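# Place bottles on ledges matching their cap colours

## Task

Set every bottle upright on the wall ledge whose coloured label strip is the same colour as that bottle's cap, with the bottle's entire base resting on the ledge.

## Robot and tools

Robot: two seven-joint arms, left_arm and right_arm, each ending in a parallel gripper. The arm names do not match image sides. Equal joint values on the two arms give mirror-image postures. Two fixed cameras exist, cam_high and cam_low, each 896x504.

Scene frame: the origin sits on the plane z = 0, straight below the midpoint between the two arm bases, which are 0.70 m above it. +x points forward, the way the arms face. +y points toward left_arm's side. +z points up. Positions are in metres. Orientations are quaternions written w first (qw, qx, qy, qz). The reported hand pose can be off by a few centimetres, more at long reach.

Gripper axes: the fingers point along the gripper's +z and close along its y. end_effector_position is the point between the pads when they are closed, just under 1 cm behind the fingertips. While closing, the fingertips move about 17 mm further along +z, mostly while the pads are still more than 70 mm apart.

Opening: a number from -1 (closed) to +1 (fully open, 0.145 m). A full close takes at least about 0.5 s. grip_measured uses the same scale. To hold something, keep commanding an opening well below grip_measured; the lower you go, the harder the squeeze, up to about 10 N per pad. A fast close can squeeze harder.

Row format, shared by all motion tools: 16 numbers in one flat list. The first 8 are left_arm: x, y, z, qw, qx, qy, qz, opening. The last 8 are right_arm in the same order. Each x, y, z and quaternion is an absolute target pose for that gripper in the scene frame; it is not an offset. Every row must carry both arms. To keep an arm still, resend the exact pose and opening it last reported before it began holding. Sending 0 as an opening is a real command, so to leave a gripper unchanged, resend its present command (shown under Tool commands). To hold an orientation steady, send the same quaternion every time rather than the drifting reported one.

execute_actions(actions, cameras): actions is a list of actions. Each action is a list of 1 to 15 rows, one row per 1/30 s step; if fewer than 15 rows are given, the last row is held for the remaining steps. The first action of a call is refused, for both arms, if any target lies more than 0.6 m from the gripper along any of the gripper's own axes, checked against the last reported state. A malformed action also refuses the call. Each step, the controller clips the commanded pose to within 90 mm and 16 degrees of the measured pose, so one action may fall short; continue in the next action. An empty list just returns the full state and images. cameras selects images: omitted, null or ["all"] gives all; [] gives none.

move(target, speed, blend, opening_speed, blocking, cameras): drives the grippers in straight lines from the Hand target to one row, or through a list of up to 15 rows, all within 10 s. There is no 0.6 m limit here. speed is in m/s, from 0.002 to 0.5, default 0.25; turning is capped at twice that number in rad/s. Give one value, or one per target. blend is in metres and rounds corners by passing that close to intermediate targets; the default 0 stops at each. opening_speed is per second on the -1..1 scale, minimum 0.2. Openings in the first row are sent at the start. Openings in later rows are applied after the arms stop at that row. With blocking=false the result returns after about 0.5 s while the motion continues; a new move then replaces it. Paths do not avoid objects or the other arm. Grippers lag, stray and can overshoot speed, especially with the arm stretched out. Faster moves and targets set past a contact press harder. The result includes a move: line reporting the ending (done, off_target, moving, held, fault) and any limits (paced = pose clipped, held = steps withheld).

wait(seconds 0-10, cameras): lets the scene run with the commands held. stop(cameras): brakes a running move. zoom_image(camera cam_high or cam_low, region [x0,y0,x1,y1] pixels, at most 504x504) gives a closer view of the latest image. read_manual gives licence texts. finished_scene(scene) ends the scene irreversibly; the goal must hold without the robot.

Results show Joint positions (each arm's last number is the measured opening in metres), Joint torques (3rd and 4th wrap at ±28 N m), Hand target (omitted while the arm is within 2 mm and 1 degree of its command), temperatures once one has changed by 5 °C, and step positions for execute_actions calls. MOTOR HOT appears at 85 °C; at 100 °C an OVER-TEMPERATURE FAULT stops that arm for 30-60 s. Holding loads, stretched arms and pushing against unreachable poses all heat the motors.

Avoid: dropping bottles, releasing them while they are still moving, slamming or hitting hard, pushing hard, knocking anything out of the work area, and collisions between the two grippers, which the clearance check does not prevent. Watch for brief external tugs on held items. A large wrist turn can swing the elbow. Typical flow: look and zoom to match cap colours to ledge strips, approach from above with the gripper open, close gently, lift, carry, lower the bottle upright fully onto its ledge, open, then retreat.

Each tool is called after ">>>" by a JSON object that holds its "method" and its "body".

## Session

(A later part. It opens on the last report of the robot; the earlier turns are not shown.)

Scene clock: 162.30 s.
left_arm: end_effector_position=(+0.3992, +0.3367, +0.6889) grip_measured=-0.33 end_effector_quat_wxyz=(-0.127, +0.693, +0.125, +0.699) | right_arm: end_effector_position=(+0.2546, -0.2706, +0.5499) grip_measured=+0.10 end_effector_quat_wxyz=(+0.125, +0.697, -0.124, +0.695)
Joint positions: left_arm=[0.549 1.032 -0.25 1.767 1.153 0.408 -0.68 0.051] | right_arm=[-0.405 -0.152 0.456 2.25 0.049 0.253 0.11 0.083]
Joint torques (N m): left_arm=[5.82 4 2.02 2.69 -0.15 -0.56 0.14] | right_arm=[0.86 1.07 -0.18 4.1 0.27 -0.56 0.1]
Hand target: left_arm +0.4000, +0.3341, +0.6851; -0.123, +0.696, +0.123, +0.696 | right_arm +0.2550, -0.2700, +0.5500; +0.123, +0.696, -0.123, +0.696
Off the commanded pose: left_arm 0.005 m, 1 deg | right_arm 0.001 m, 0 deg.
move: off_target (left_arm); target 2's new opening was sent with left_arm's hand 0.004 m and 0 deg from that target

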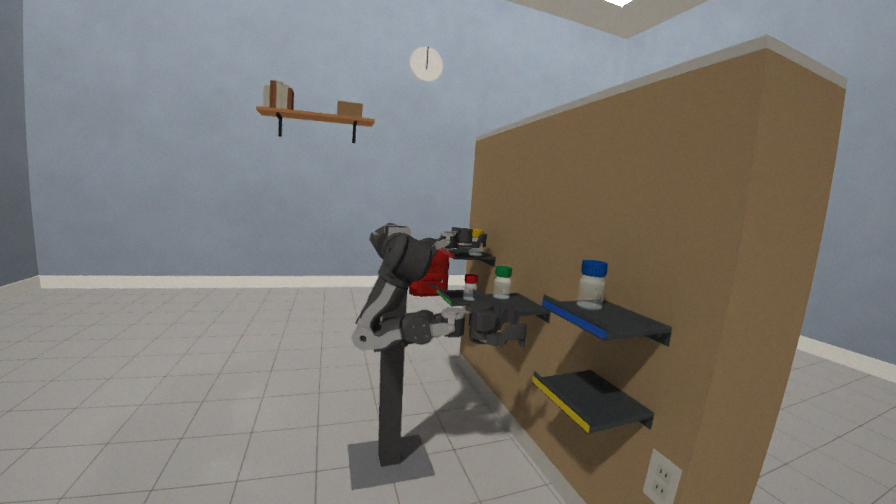

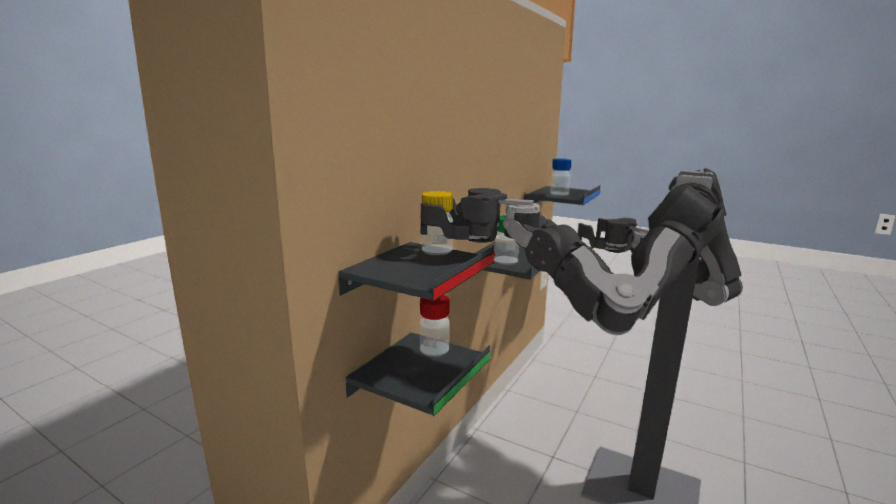

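>>> {"method": "move", "body": {"target": [[0.398,0.336,0.715,-0.123,0.696,0.123,0.696,-0.75,0.255,-0.27,0.55,0.123,0.696,-0.123,0.696,0.1],[0.285,0.295,0.715,-0.123,0.696,0.123,0.696,-0.75,0.255,-0.27,0.55,0.123,0.696,-0.123,0.696,0.1],[0.27,0.10,0.69,0,0.7071,0,0.7071,-0.75,0.255,-0.27,0.55,0.123,0.696,-0.123,0.696,0.1],[0.30,-0.04,0.665,0.074,0.703,-0.074,0.703,-0.75,0.255,-0.27,0.55,0.123,0.696,-0.123,0.696,0.1],[0.388,-0.047,0.65,0.074,0.703,-0.074,0.703,-0.75,0.255,-0.27,0.55,0.123,0.696,-0.123,0.696,0.1]], "speed": 0.13, "blend": [0.008,0.03,0.03,0.03,0]}}

>>> {"method": "zoom_image", "body": {"camera": "cam_low", "region": [460, 150, 640, 290]}}

>>> {"method": "zoom_image", "body": {"camera": "cam_high", "region": [430, 200, 590, 330]}}

Scene clock: 185.00 s.
left_arm: end_effector_position=(+0.3881, -0.0464, +0.6475) grip_measured=-0.33 end_effector_quat_wxyz=(+0.071, +0.706, -0.075, +0.700) | right_arm: end_effector_position=(+0.2546, -0.2706, +0.5499) grip_measured=+0.10 end_effector_quat_wxyz=(+0.125, +0.697, -0.124, +0.695)
Joint positions: left_arm=[0.881 0.09 -1.038 1.708 0.88 0.448 -1.059 0.051] | right_arm=[-0.405 -0.152 0.456 2.25 0.049 0.253 0.11 0.083]
Joint torques (N m): left_arm=[9.22 -1.89 2.29 3.58 -0.42 -0.57 0.2] | right_arm=[0.8 1.09 -0.29 4.12 0.24 -0.53 0.1]
Hand target: left_arm +0.3880, -0.0470, +0.6500; +0.074, +0.703, -0.074, +0.703 | right_arm +0.2550, -0.2700, +0.5500; +0.123, +0.696, -0.123, +0.696
Off the commanded pose: left_arm 0.003 m, 1 deg | right_arm 0.001 m, 0 deg.
move: done; limits=paced

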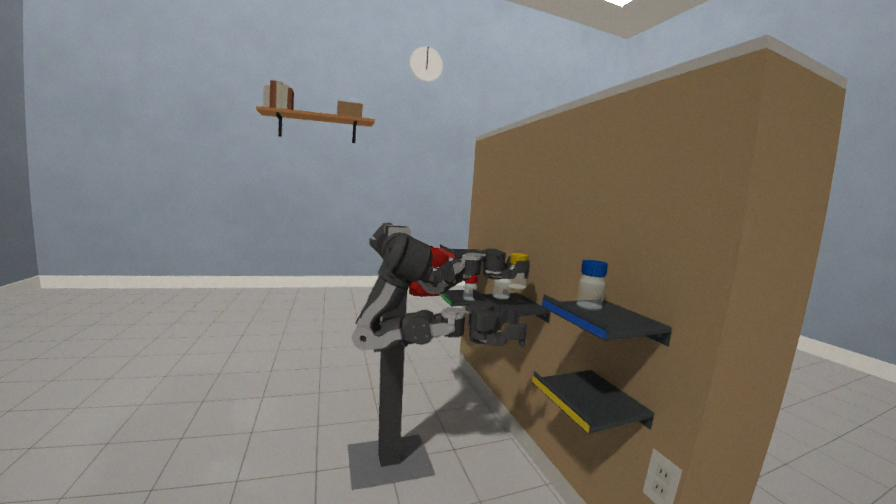

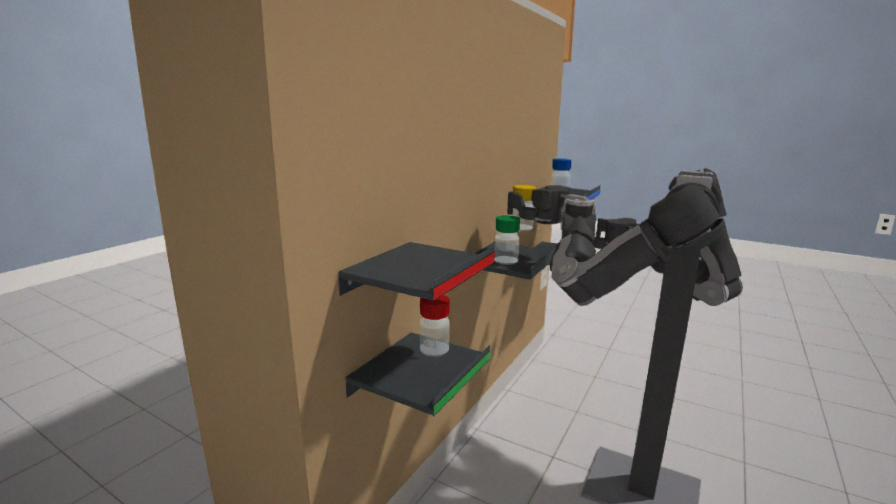

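Scaled by 2.800 from the camera's 896x504 image, which has a finer 1280x720 frame.

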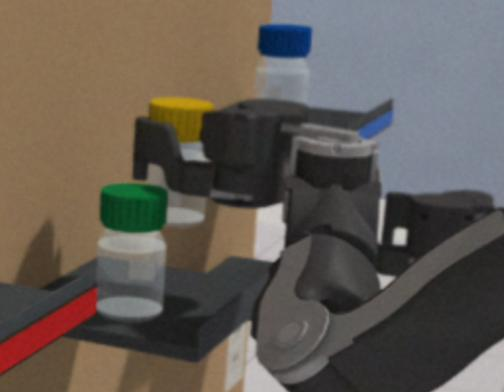

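Scaled by 3.150 from the camera's 896x504 image, which has a finer 1280x720 frame.

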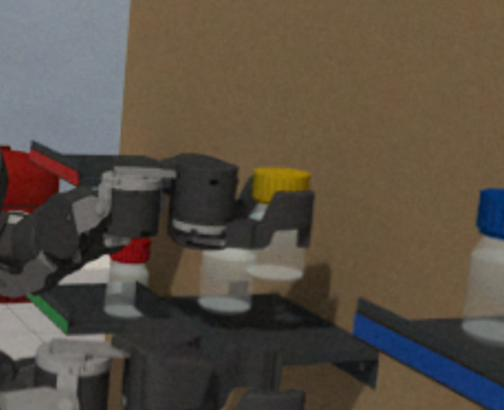

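>>> {"method": "move", "body": {"target": [[0.39,-0.047,0.598,0.074,0.703,-0.074,0.703,-0.75,0.255,-0.27,0.50,0.123,0.696,-0.123,0.696,0.1],[0.39,-0.047,0.581,0.074,0.703,-0.074,0.703,-0.75,0.255,-0.27,0.50,0.123,0.696,-0.123,0.696,0.1]], "speed": [0.08,0.02]}}

>>> {"method": "zoom_image", "body": {"camera": "cam_low", "region": [460, 150, 640, 290]}}

>>> {"method": "zoom_image", "body": {"camera": "cam_high", "region": [460, 220, 560, 330]}}

Scene clock: 201.27 s.
left_arm: end_effector_position=(+0.3903, -0.0470, +0.5878) grip_measured=-0.33 end_effector_quat_wxyz=(+0.075, +0.697, -0.071, +0.709) | right_arm: end_effector_position=(+0.2546, -0.2711, +0.4998) grip_measured=+0.10 end_effector_quat_wxyz=(+0.124, +0.697, -0.124, +0.695)
Joint positions: left_arm=[0.789 0.14 -1.175 1.588 0.772 0.183 -0.996 0.051] | right_arm=[-0.437 -0.162 0.439 2.034 0.047 0.004 0.11 0.083]
Joint torques (N m): left_arm=[6.29 -1.15 1.35 2.63 -0.17 -0.41 0.25] | right_arm=[0.7 0.7 -0.58 4.27 0.16 -0.54 0.03]
Hand target: left_arm +0.3899, -0.0470, +0.5810; +0.074, +0.703, -0.074, +0.703 | right_arm +0.2550, -0.2701, +0.5001; +0.123, +0.696, -0.123, +0.696
Off the commanded pose: left_arm 0.007 m, 1 deg | right_arm 0.001 m, 0 deg.
move: off_target (left_arm)

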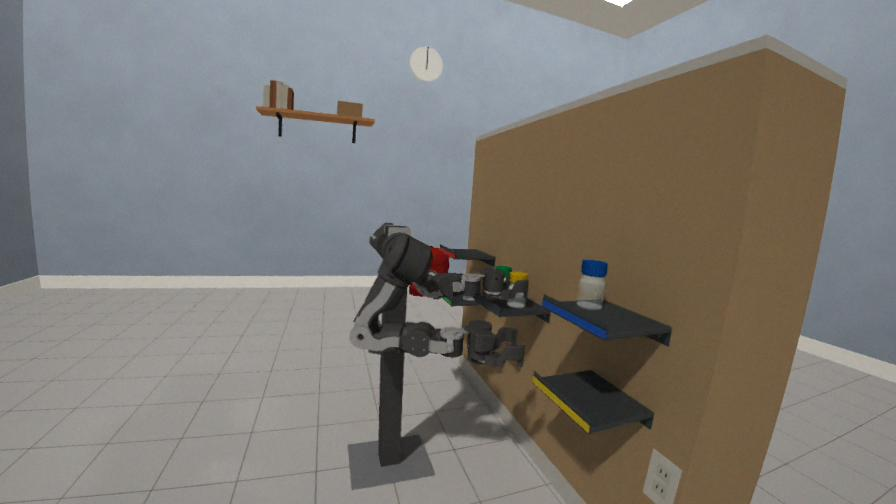

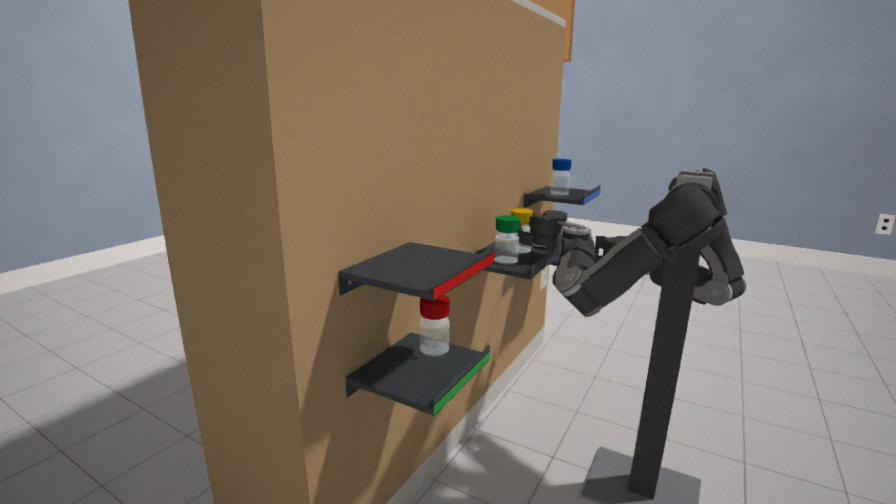

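Scaled by 2.800 from the camera's 896x504 image, which has a finer 1280x720 frame.

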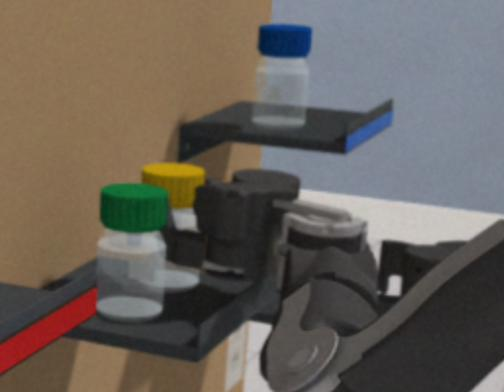

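Scaled by 4.582 from the camera's 896x504 image, which has a finer 1280x720 frame.

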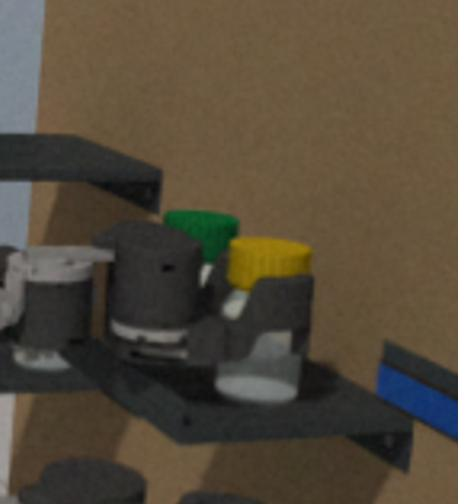

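>>> {"method": "move", "body": {"target": [[0.39,-0.047,0.585,0.074,0.703,-0.074,0.703,0.05,0.255,-0.27,0.50,0.123,0.696,-0.123,0.696,0.1],[0.274,-0.022,0.592,0.074,0.703,-0.074,0.703,0.05,0.255,-0.27,0.50,0.123,0.696,-0.123,0.696,0.1],[0.265,0.15,0.55,-0.06,0.7045,0.06,0.7045,0.05,0.255,-0.27,0.52,0.123,0.696,-0.123,0.696,0.1],[0.28,0.285,0.50,-0.123,0.696,0.123,0.696,1,0.285,-0.07,0.60,0,0.7071,0,0.7071,0.05]], "speed": 0.12, "blend": [0,0.02,0.03,0], "opening_speed": 0.6}}

>>> {"method": "zoom_image", "body": {"camera": "cam_low", "region": [360, 180, 640, 370]}}

>>> {"method": "zoom_image", "body": {"camera": "cam_high", "region": [430, 220, 570, 330]}}

Scene clock: 224.50 s.
left_arm: end_effector_position=(+0.2806, +0.2851, +0.5016) grip_measured=+1.00 end_effector_quat_wxyz=(-0.124, +0.694, +0.124, +0.698) | right_arm: end_effector_position=(+0.2848, -0.0692, +0.6020) grip_measured=+0.05 end_effector_quat_wxyz=(-0.003, +0.704, +0.001, +0.710)
Joint positions: left_arm=[0.164 1.239 -1.086 1.947 0.785 -0.621 -1.21 0.145] | right_arm=[-0.267 -0.177 -0.465 2.312 -0.321 0.542 -0.24 0.079]
Joint torques (N m): left_arm=[3.05 5.1 1.46 2.58 -0.24 -0.35 0.21] | right_arm=[1.38 -2.07 -1.03 3.15 -0.05 -0.32 -0.16]
Off the commanded pose: left_arm 0.002 m, 0 deg | right_arm 0.002 m, 1 deg.
joint read past its limit (right arm) — joint 2 (shoulder roll), lower limit.
joint sent to its limit (right arm) — joint 2 (shoulder roll), lower limit. The joint targets still meet the commanded pose.
move: done

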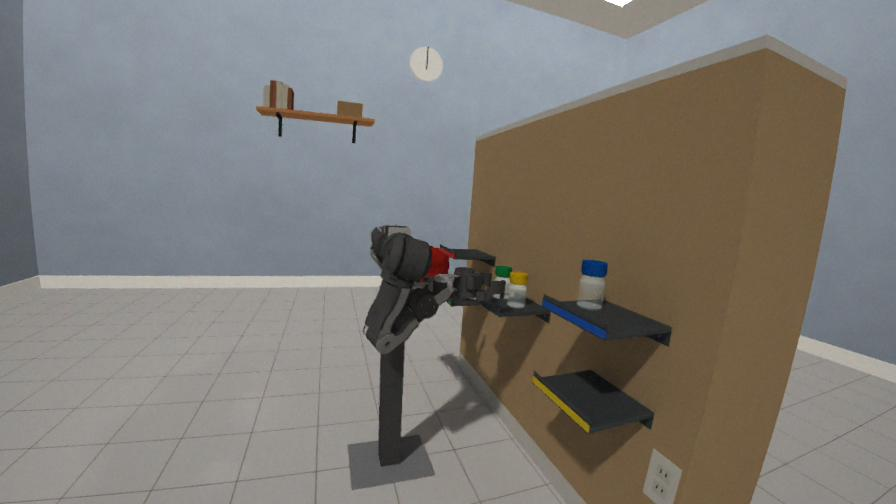

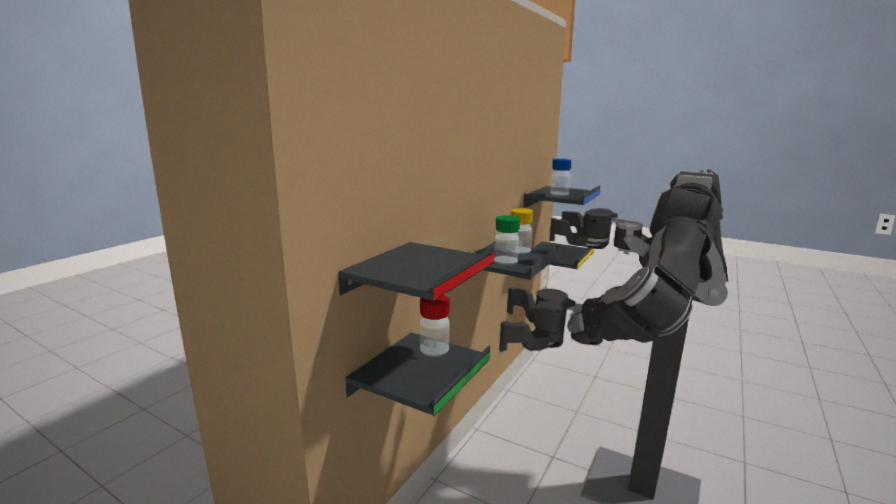

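Scaled by 1.800 from the camera's 896x504 image, which has a finer 1280x720 frame.

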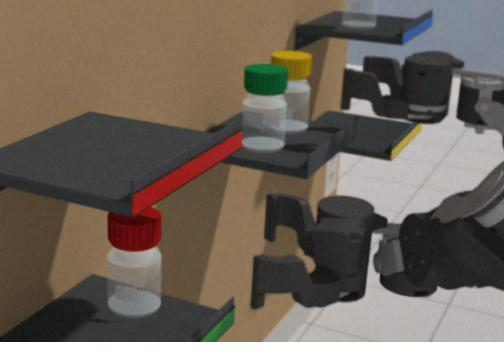

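Scaled by 3.600 from the camera's 896x504 image, which has a finer 1280x720 frame.

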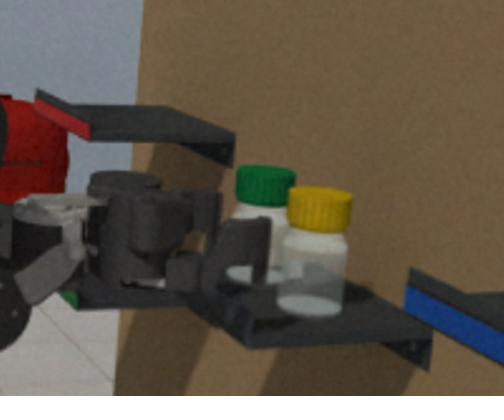

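>>> {"method": "move", "body": {"target": [[0.285,0.29,0.497,-0.123,0.696,0.123,0.696,1,0.29,-0.056,0.597,0,0.7071,0,0.7071,0.05],[0.400,0.336,0.49,-0.123,0.696,0.123,0.696,1,0.385,-0.056,0.593,0,0.7071,0,0.7071,0.05]], "speed": 0.08}}

>>> {"method": "zoom_image", "body": {"camera": "cam_low", "region": [360, 180, 640, 370]}}

>>> {"method": "zoom_image", "body": {"camera": "cam_high", "region": [430, 220, 570, 330]}}

Scene clock: 239.43 s.
left_arm: end_effector_position=(+0.3999, +0.3376, +0.4924) grip_measured=+1.00 end_effector_quat_wxyz=(-0.125, +0.693, +0.125, +0.699) | right_arm: end_effector_position=(+0.3847, -0.0559, +0.5935) grip_measured=+0.05 end_effector_quat_wxyz=(+0.001, +0.707, +0.000, +0.707)
Joint positions: left_arm=[0.568 0.986 -1.085 1.314 1.15 -0.503 -0.658 0.145] | right_arm=[0.207 -0.177 -0.346 1.846 -0.109 0.529 -0.322 0.079]
Joint torques (N m): left_arm=[6.71 4.13 2.32 1.65 -0.09 -0.43 0.21] | right_arm=[4.31 -2.25 -0.36 3.54 0.01 -0.55 0.07]
Hand target: left_arm +0.3999, +0.3361, +0.4900; -0.123, +0.696, +0.123, +0.696 | right_arm +0.3850, -0.0559, +0.5929; +0.000, +0.707, +0.000, +0.707
Off the commanded pose: left_arm 0.003 m, 1 deg | right_arm 0.001 m, 0 deg.
joint read past its limit (right arm) — joint 2 (shoulder roll), lower limit.
move: done

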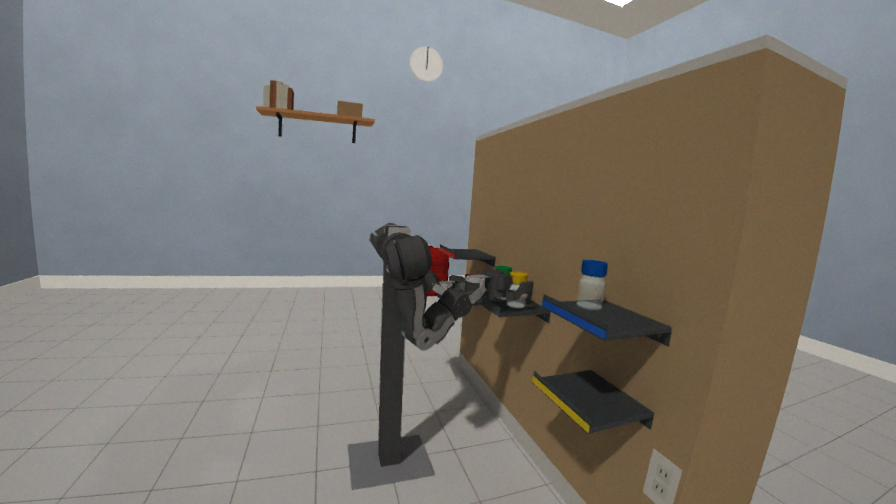

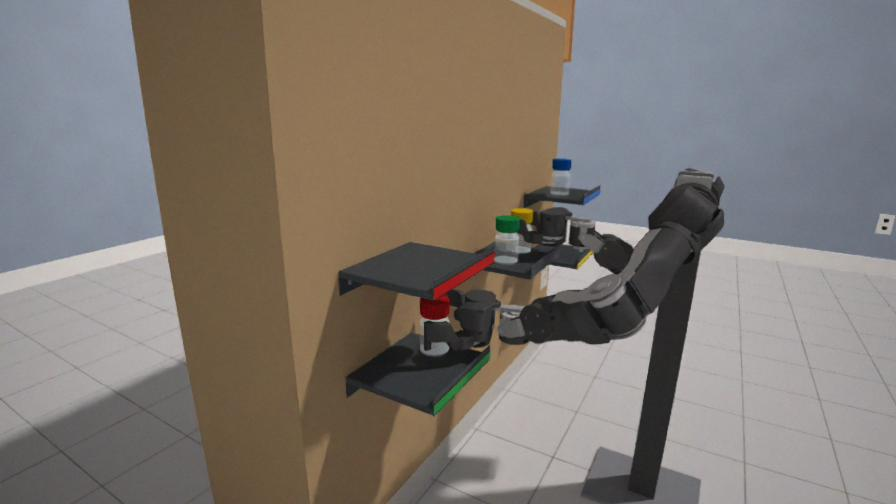

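Scaled by 1.800 from the camera's 896x504 image, which has a finer 1280x720 frame.

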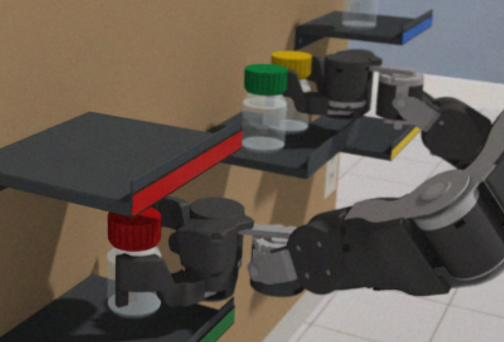

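Scaled by 3.600 from the camera's 896x504 image, which has a finer 1280x720 frame.

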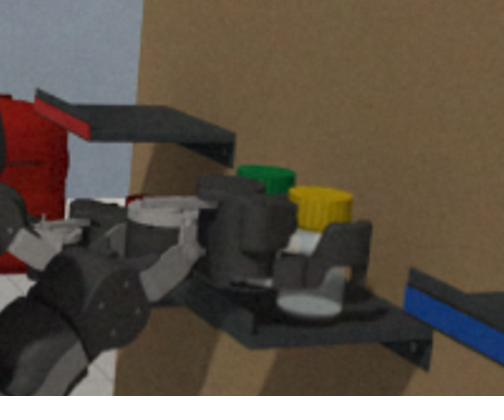

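>>> {"method": "move", "body": {"target": [[0.40,0.336,0.49,-0.123,0.696,0.123,0.696,-0.75,0.385,-0.056,0.593,0,0.7071,0,0.7071,-0.75],[0.40,0.336,0.52,-0.123,0.696,0.123,0.696,-0.75,0.385,-0.056,0.64,0,0.7071,0,0.7071,-0.75]], "speed": 0.06, "opening_speed": 0.8}}

>>> {"method": "zoom_image", "body": {"camera": "cam_low", "region": [360, 180, 640, 370]}}

>>> {"method": "zoom_image", "body": {"camera": "cam_high", "region": [430, 220, 570, 330]}}

Scene clock: 252.93 s.
left_arm: end_effector_position=(+0.3996, +0.3349, +0.5168) grip_measured=-0.38 end_effector_quat_wxyz=(-0.122, +0.700, +0.121, +0.693) | right_arm: end_effector_position=(+0.3856, -0.0559, +0.6383) grip_measured=-0.31 end_effector_quat_wxyz=(-0.001, +0.709, +0.001, +0.705)
Joint positions: left_arm=[0.605 1.062 -1.08 1.432 1.183 -0.422 -0.686 0.047] | right_arm=[0.35 -0.177 -0.367 1.925 -0.041 0.75 -0.375 0.052]
Joint torques (N m): left_arm=[7.66 5.24 3.49 2.5 -0.24 -0.64 -0.05] | right_arm=[4.95 -2.15 -1.03 3.93 -0.06 -0.55 -0.14]
Hand target: left_arm +0.4000, +0.3361, +0.5199; -0.123, +0.696, +0.123, +0.696 | right_arm +0.3850, -0.0560, +0.6399; +0.000, +0.707, +0.000, +0.707
Off the commanded pose: left_arm 0.003 m, 1 deg | right_arm 0.002 m, 0 deg.
joint read past its limit (right arm) — joint 2 (shoulder roll), lower limit.
joint sent to its limit (right arm) — joint 2 (shoulder roll), lower limit. The joint targets still meet the commanded pose.
move: done

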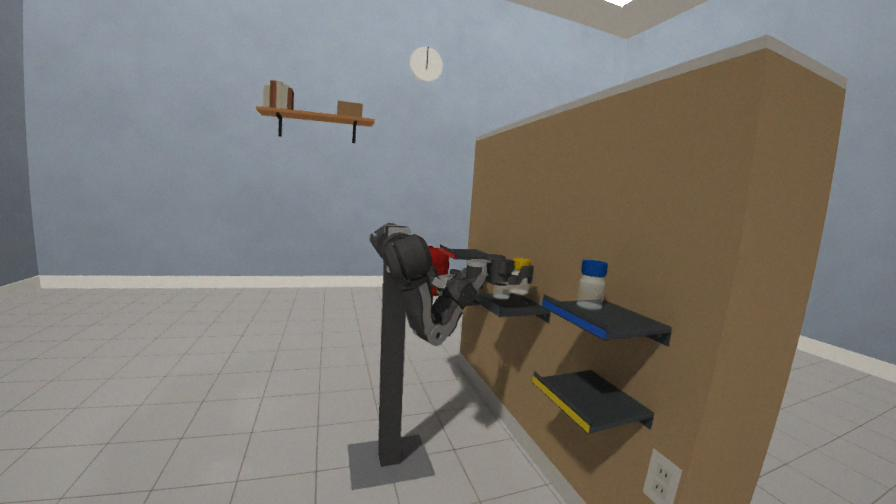

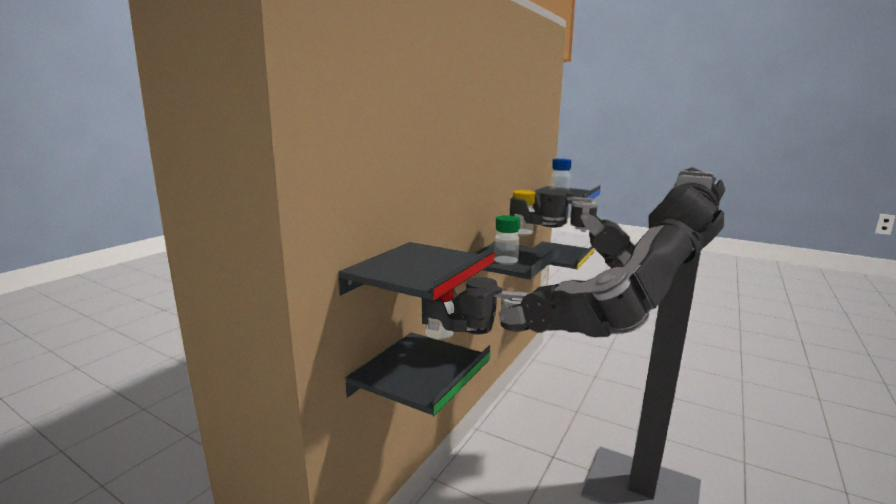

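Scaled by 1.800 from the camera's 896x504 image, which has a finer 1280x720 frame.

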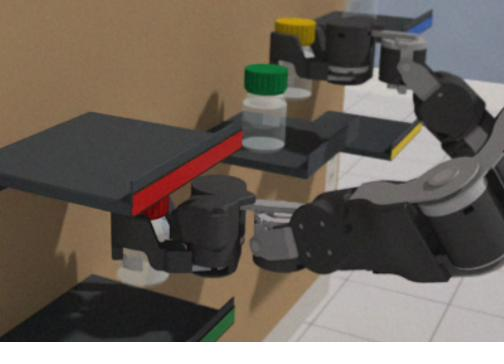

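Scaled by 3.600 from the camera's 896x504 image, which has a finer 1280x720 frame.

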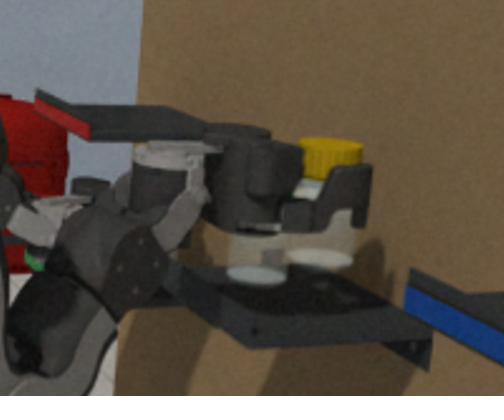

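>>> {"method": "move", "body": {"target": [[0.27,0.288,0.53,-0.123,0.696,0.123,0.696,-0.75,0.275,-0.06,0.645,0,0.7071,0,0.7071,-0.75],[0.255,0.275,0.63,-0.123,0.696,0.123,0.696,-0.75,0.255,-0.2,0.57,0.092,0.701,-0.092,0.701,-0.75],[0.257,0.28,0.74,-0.123,0.696,0.123,0.696,-0.75,0.262,-0.287,0.525,0.183,0.683,-0.183,0.683,-0.75]], "speed": 0.12, "blend": [0.03,0.03,0]}}

>>> {"method": "zoom_image", "body": {"camera": "cam_low", "region": [360, 150, 640, 370]}}

>>> {"method": "zoom_image", "body": {"camera": "cam_high", "region": [430, 220, 670, 440]}}

Scene clock: 276.03 s.
left_arm: end_effector_position=(+0.2587, +0.2815, +0.7396) grip_measured=-0.38 end_effector_quat_wxyz=(-0.059, +0.593, +0.022, +0.803) | right_arm: end_effector_position=(+0.2620, -0.2862, +0.5224) grip_measured=-0.31 end_effector_quat_wxyz=(+0.182, +0.688, -0.182, +0.678)
Joint positions: left_arm=[1.489 2.012 -1.549 2.432 1.364 -0.298 -0.57 0.047] | right_arm=[-0.411 0.01 0.275 2.105 0.119 0.152 -0.287 0.052]
Joint torques (N m): left_arm=[1.94 0.41 1.78 0.36 -0.16 -0.64 0.18] | right_arm=[1.6 1.12 0.61 4.38 -0.1 -0.79 -0.04]
Hand target: left_arm +0.2588, +0.2805, +0.7400; -0.056, +0.592, +0.020, +0.804 | right_arm +0.2620, -0.2870, +0.5250; +0.183, +0.683, -0.183, +0.683
Off the commanded pose: left_arm 0.002 m, 22 deg; orientation clipped | right_arm 0.003 m, 1 deg.
joint read past its limit (left arm) — joint 2 (shoulder roll), upper limit.
joint sent to its limit (left arm) — joint 2 (shoulder roll), upper limit; joint 4 (elbow), upper limit, where the elbow is as bent as it goes. The joint targets are off in orientation, not in position.
move: off_target (left_arm); limits=paced

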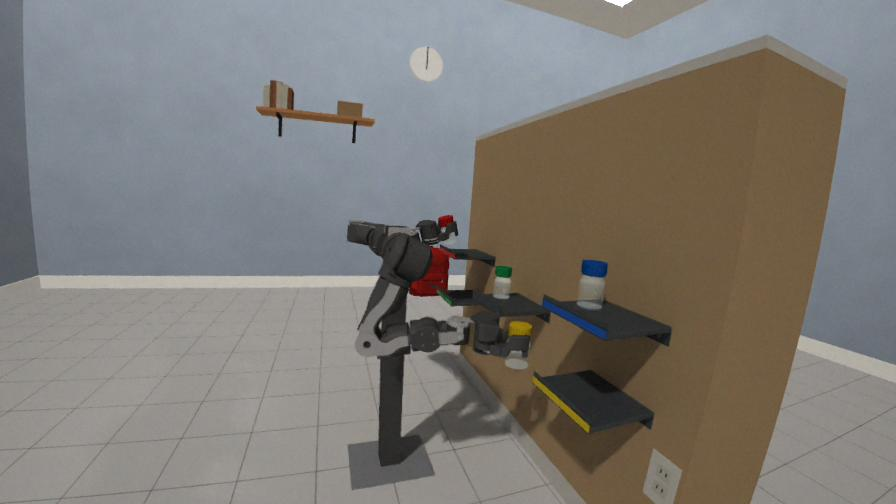

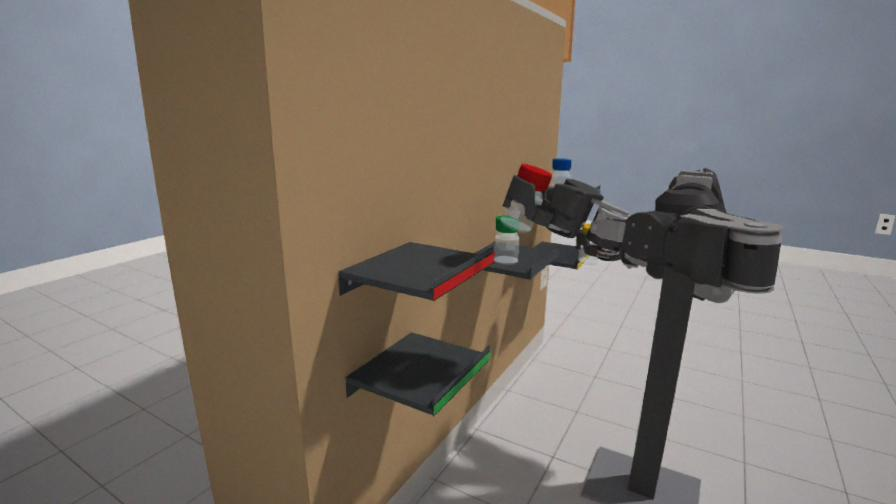

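Scaled by 1.800 from the camera's 896x504 image, which has a finer 1280x720 frame.

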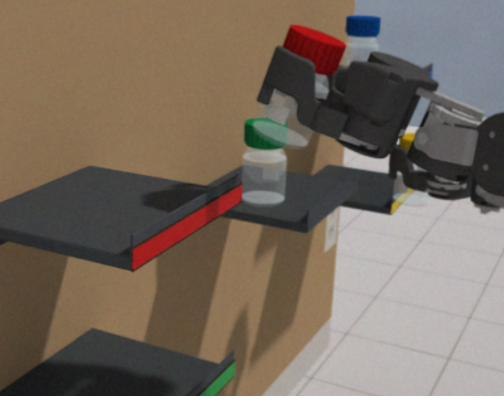

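Scaled by 2.100 from the camera's 896x504 image, which has a finer 1280x720 frame.

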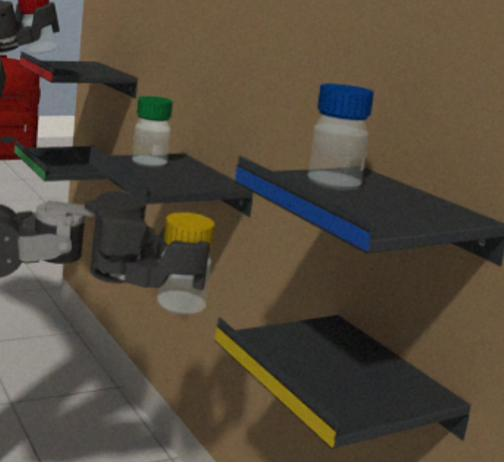

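>>> {"method": "move", "body": {"target": [[0.32,0.31,0.735,-0.123,0.696,0.123,0.696,-0.75,0.32,-0.32,0.526,0.183,0.683,-0.183,0.683,-0.75],[0.388,0.34,0.73,-0.123,0.696,0.123,0.696,-0.75,0.383,-0.358,0.526,0.183,0.683,-0.183,0.683,-0.75]], "speed": 0.09, "blend": [0.02,0]}}

>>> {"method": "zoom_image", "body": {"camera": "cam_low", "region": [340, 150, 600, 330]}}

>>> {"method": "zoom_image", "body": {"camera": "cam_high", "region": [500, 280, 670, 440]}}

>>> {"method": "zoom_image", "body": {"camera": "cam_high", "region": [420, 200, 520, 320]}}

Scene clock: 294.77 s.
left_arm: end_effector_position=(+0.3880, +0.3409, +0.7279) grip_measured=-0.38 end_effector_quat_wxyz=(-0.124, +0.699, +0.125, +0.693) | right_arm: end_effector_position=(+0.3821, -0.3595, +0.5240) grip_measured=-0.31 end_effector_quat_wxyz=(+0.185, +0.686, -0.186, +0.678)
Joint positions: left_arm=[1.38 1.382 -1.198 1.802 1.584 0.194 -0.77 0.047] | right_arm=[0.18 0.281 0.281 1.492 0.22 0.185 -0.235 0.052]
Joint torques (N m): left_arm=[6.92 1.25 3.73 0.53 -0.37 -0.58 0.22] | right_arm=[4.6 3.97 0.24 4.38 -0.04 -0.79 0.2]
Hand target: left_arm +0.3880, +0.3400, +0.7300; -0.123, +0.696, +0.123, +0.696 | right_arm +0.3830, -0.3580, +0.5260; +0.183, +0.683, -0.183, +0.683
Off the commanded pose: left_arm 0.002 m, 1 deg | right_arm 0.003 m, 1 deg.
move: done

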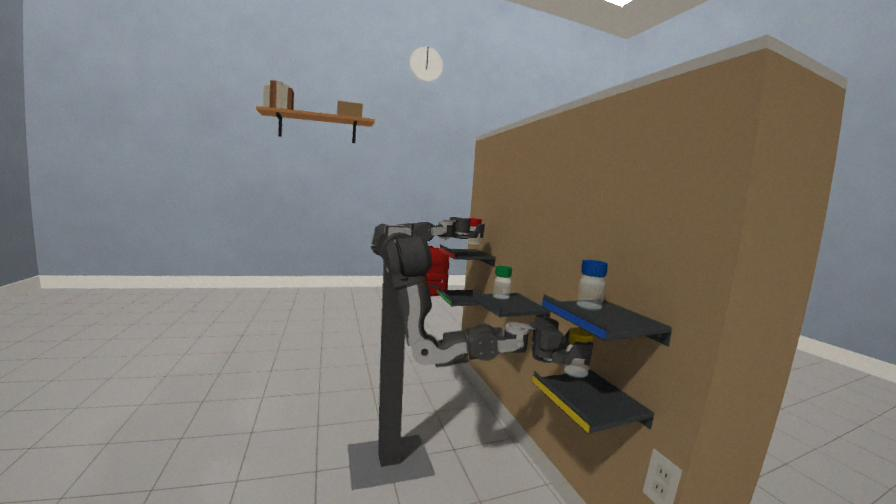

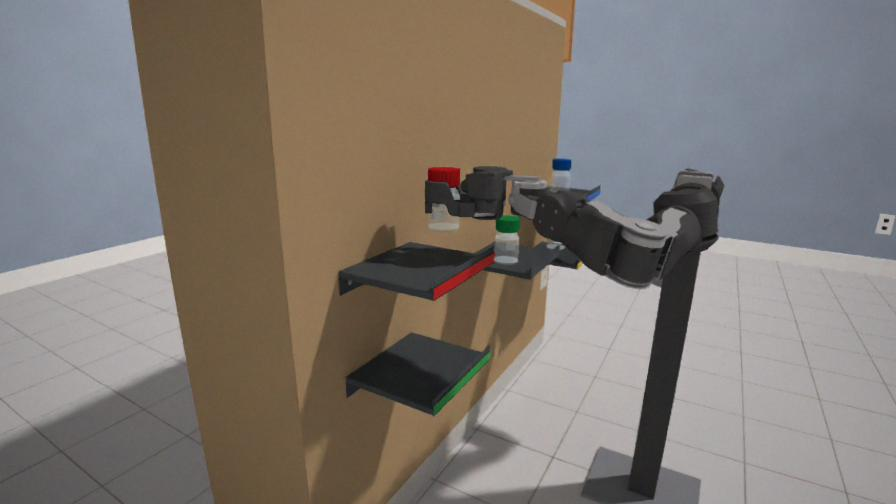

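Scaled by 1.938 from the camera's 896x504 image, which has a finer 1280x720 frame.

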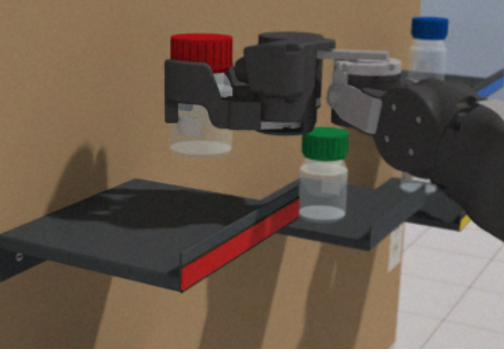

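Scaled by 2.965 from the camera's 896x504 image, which has a finer 1280x720 frame.

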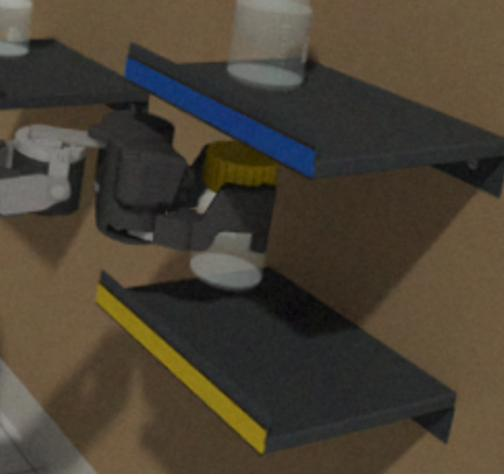

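Scaled by 4.200 from the camera's 896x504 image, which has a finer 1280x720 frame.

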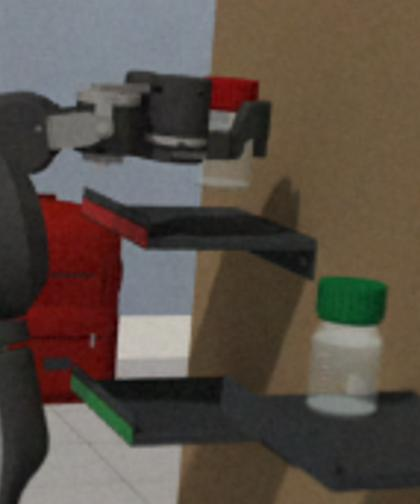

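>>> {"method": "move", "body": {"target": [[0.388,0.34,0.703,-0.123,0.696,0.123,0.696,-0.75,0.384,-0.36,0.498,0.183,0.683,-0.183,0.683,-0.75],[0.388,0.34,0.686,-0.123,0.696,0.123,0.696,-0.75,0.384,-0.36,0.479,0.183,0.683,-0.183,0.683,-0.75]], "speed": [0.06,0.02]}}

>>> {"method": "zoom_image", "body": {"camera": "cam_low", "region": [400, 150, 520, 280]}}

>>> {"method": "zoom_image", "body": {"camera": "cam_high", "region": [530, 300, 630, 420]}}

>>> {"method": "zoom_image", "body": {"camera": "cam_high", "region": [420, 200, 520, 320]}}

Scene clock: 311.53 s.
left_arm: end_effector_position=(+0.3879, +0.3405, +0.6856) grip_measured=-0.38 end_effector_quat_wxyz=(-0.124, +0.698, +0.125, +0.694) | right_arm: end_effector_position=(+0.3845, -0.3626, +0.4952) grip_measured=-0.31 end_effector_quat_wxyz=(+0.192, +0.662, -0.179, +0.702)
Joint positions: left_arm=[1.215 1.392 -1.218 1.814 1.516 0.022 -0.765 0.047] | right_arm=[0.183 0.274 0.261 1.305 0.196 -0.07 -0.216 0.052]
Joint torques (N m): left_arm=[5.84 2.49 3.25 0.66 -0.43 -0.73 0.22] | right_arm=[2.81 1.67 0.08 1.59 0.38 0.49 0.21]
Hand target: left_arm +0.3880, +0.3400, +0.6859; -0.123, +0.696, +0.123, +0.696 | right_arm +0.3835, -0.3597, +0.4792; +0.183, +0.683, -0.183, +0.683
Off the commanded pose: left_arm 0.001 m, 0 deg | right_arm 0.016 m, 3 deg.
move: off_target (right_arm)

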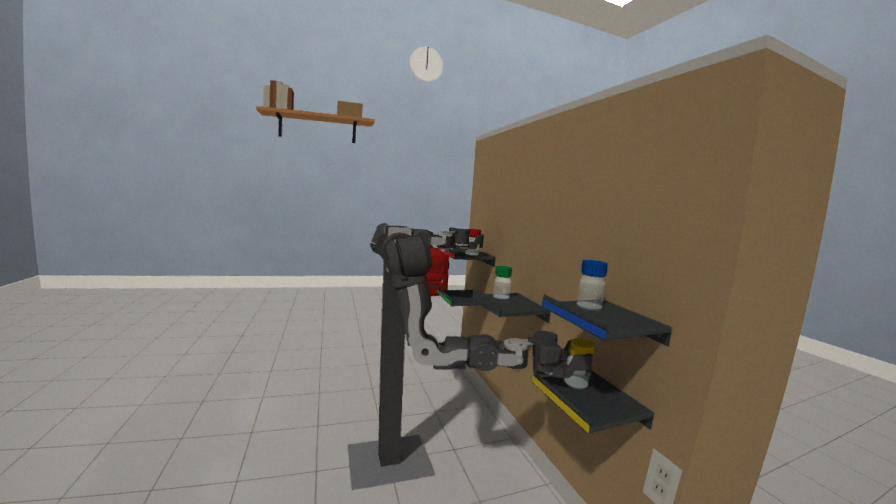

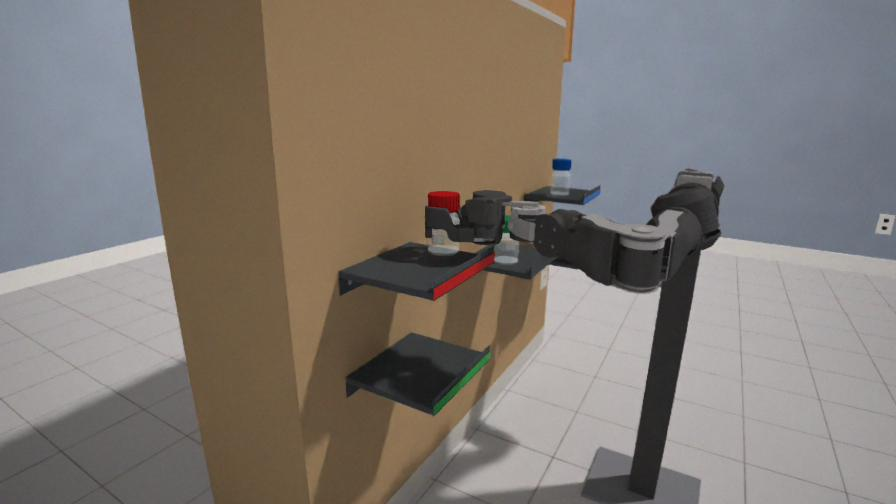

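Scaled by 3.877 from the camera's 896x504 image, which has a finer 1280x720 frame.

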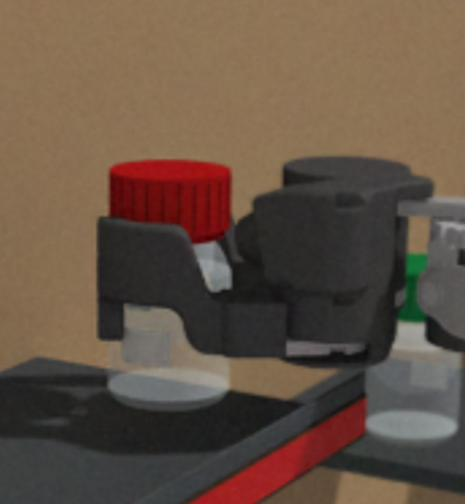

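Scaled by 4.200 from the camera's 896x504 image, which has a finer 1280x720 frame.

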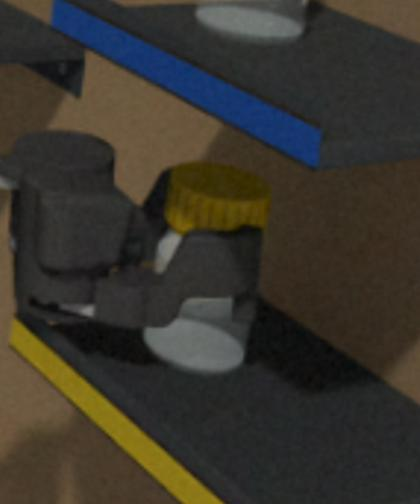

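Scaled by 4.200 from the camera's 896x504 image, which has a finer 1280x720 frame.

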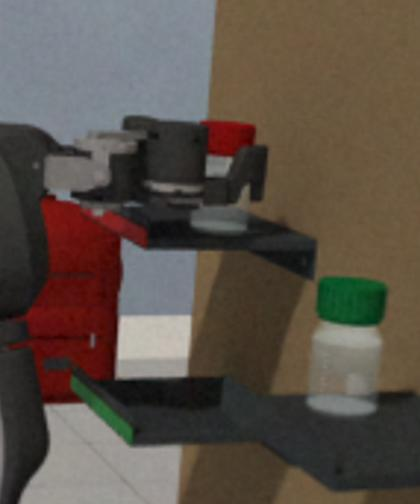

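>>> {"method": "move", "body": {"target": [[0.388,0.34,0.677,-0.123,0.696,0.123,0.696,-0.75,0.384,-0.36,0.497,0.183,0.683,-0.183,0.683,-0.75]], "speed": 0.02}}

>>> {"method": "zoom_image", "body": {"camera": "cam_low", "region": [400, 150, 520, 280]}}

>>> {"method": "zoom_image", "body": {"camera": "cam_high", "region": [530, 300, 630, 420]}}

>>> {"method": "zoom_image", "body": {"camera": "cam_low", "region": [520, 200, 640, 300]}}

Scene clock: 344.33 s.
left_arm: end_effector_position=(+0.3876, +0.3409, +0.6839) grip_measured=-0.38 end_effector_quat_wxyz=(-0.123, +0.688, +0.126, +0.704) | right_arm: end_effector_position=(+0.3846, -0.3594, +0.4968) grip_measured=-0.31 end_effector_quat_wxyz=(+0.184, +0.683, -0.181, +0.684)
Joint positions: left_arm=[1.189 1.392 -1.218 1.813 1.492 -0.028 -0.765 0.047] | right_arm=[0.177 0.273 0.264 1.364 0.209 0.038 -0.216 0.052]
Joint torques (N m): left_arm=[4.5 2.23 2.13 0.4 -0.14 -0.32 0.23] | right_arm=[4.23 3.68 1.29 5 0.1 -0.33 0.01]
Hand target: left_arm +0.3879, +0.3400, +0.6770; -0.123, +0.696, +0.123, +0.696 | right_arm +0.3840, -0.3600, +0.4969; +0.183, +0.683, -0.183, +0.683
Off the commanded pose: left_arm 0.007 m, 1 deg | right_arm 0.001 m, 0 deg.
move: off_target (left_arm)

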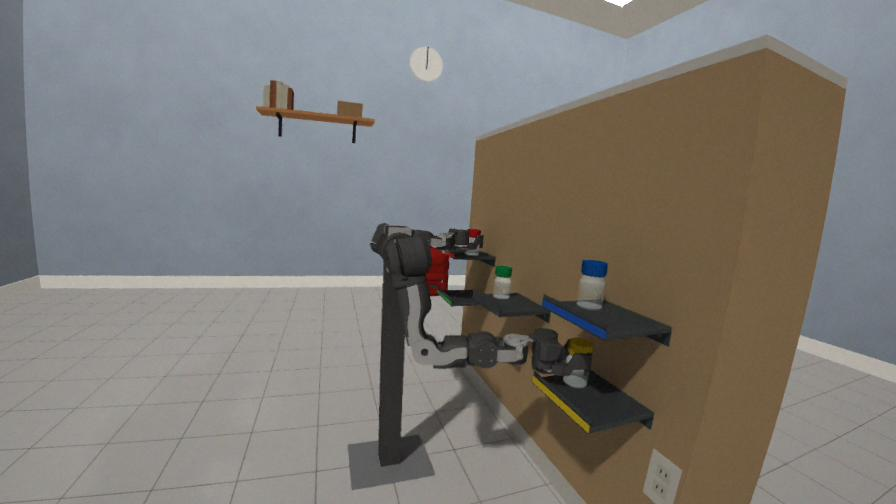

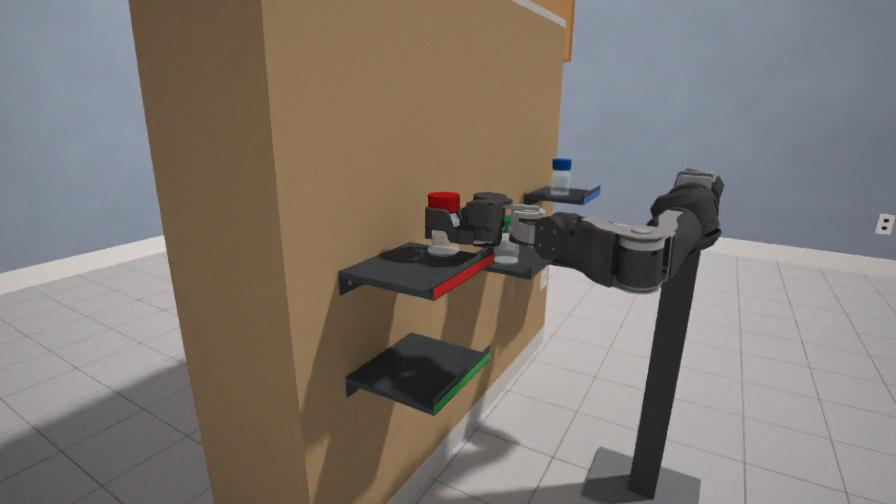

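Scaled by 3.877 from the camera's 896x504 image, which has a finer 1280x720 frame.

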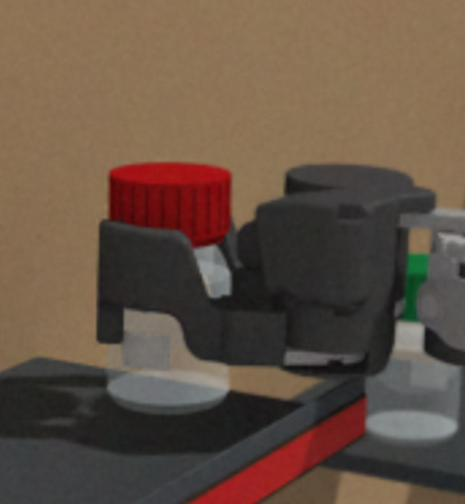

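Scaled by 4.200 from the camera's 896x504 image, which has a finer 1280x720 frame.

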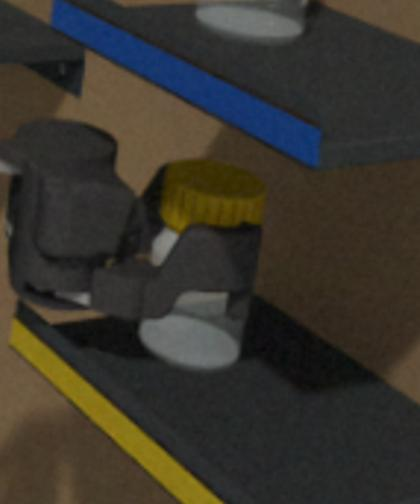

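Scaled by 4.200 from the camera's 896x504 image, which has a finer 1280x720 frame.

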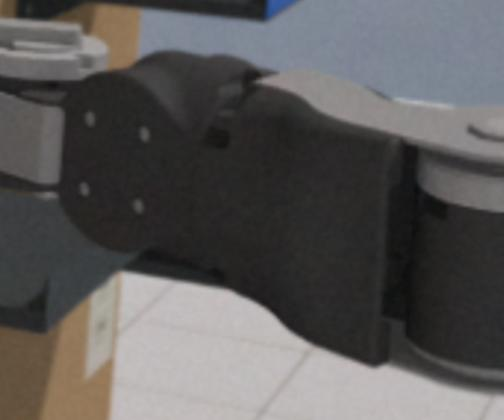

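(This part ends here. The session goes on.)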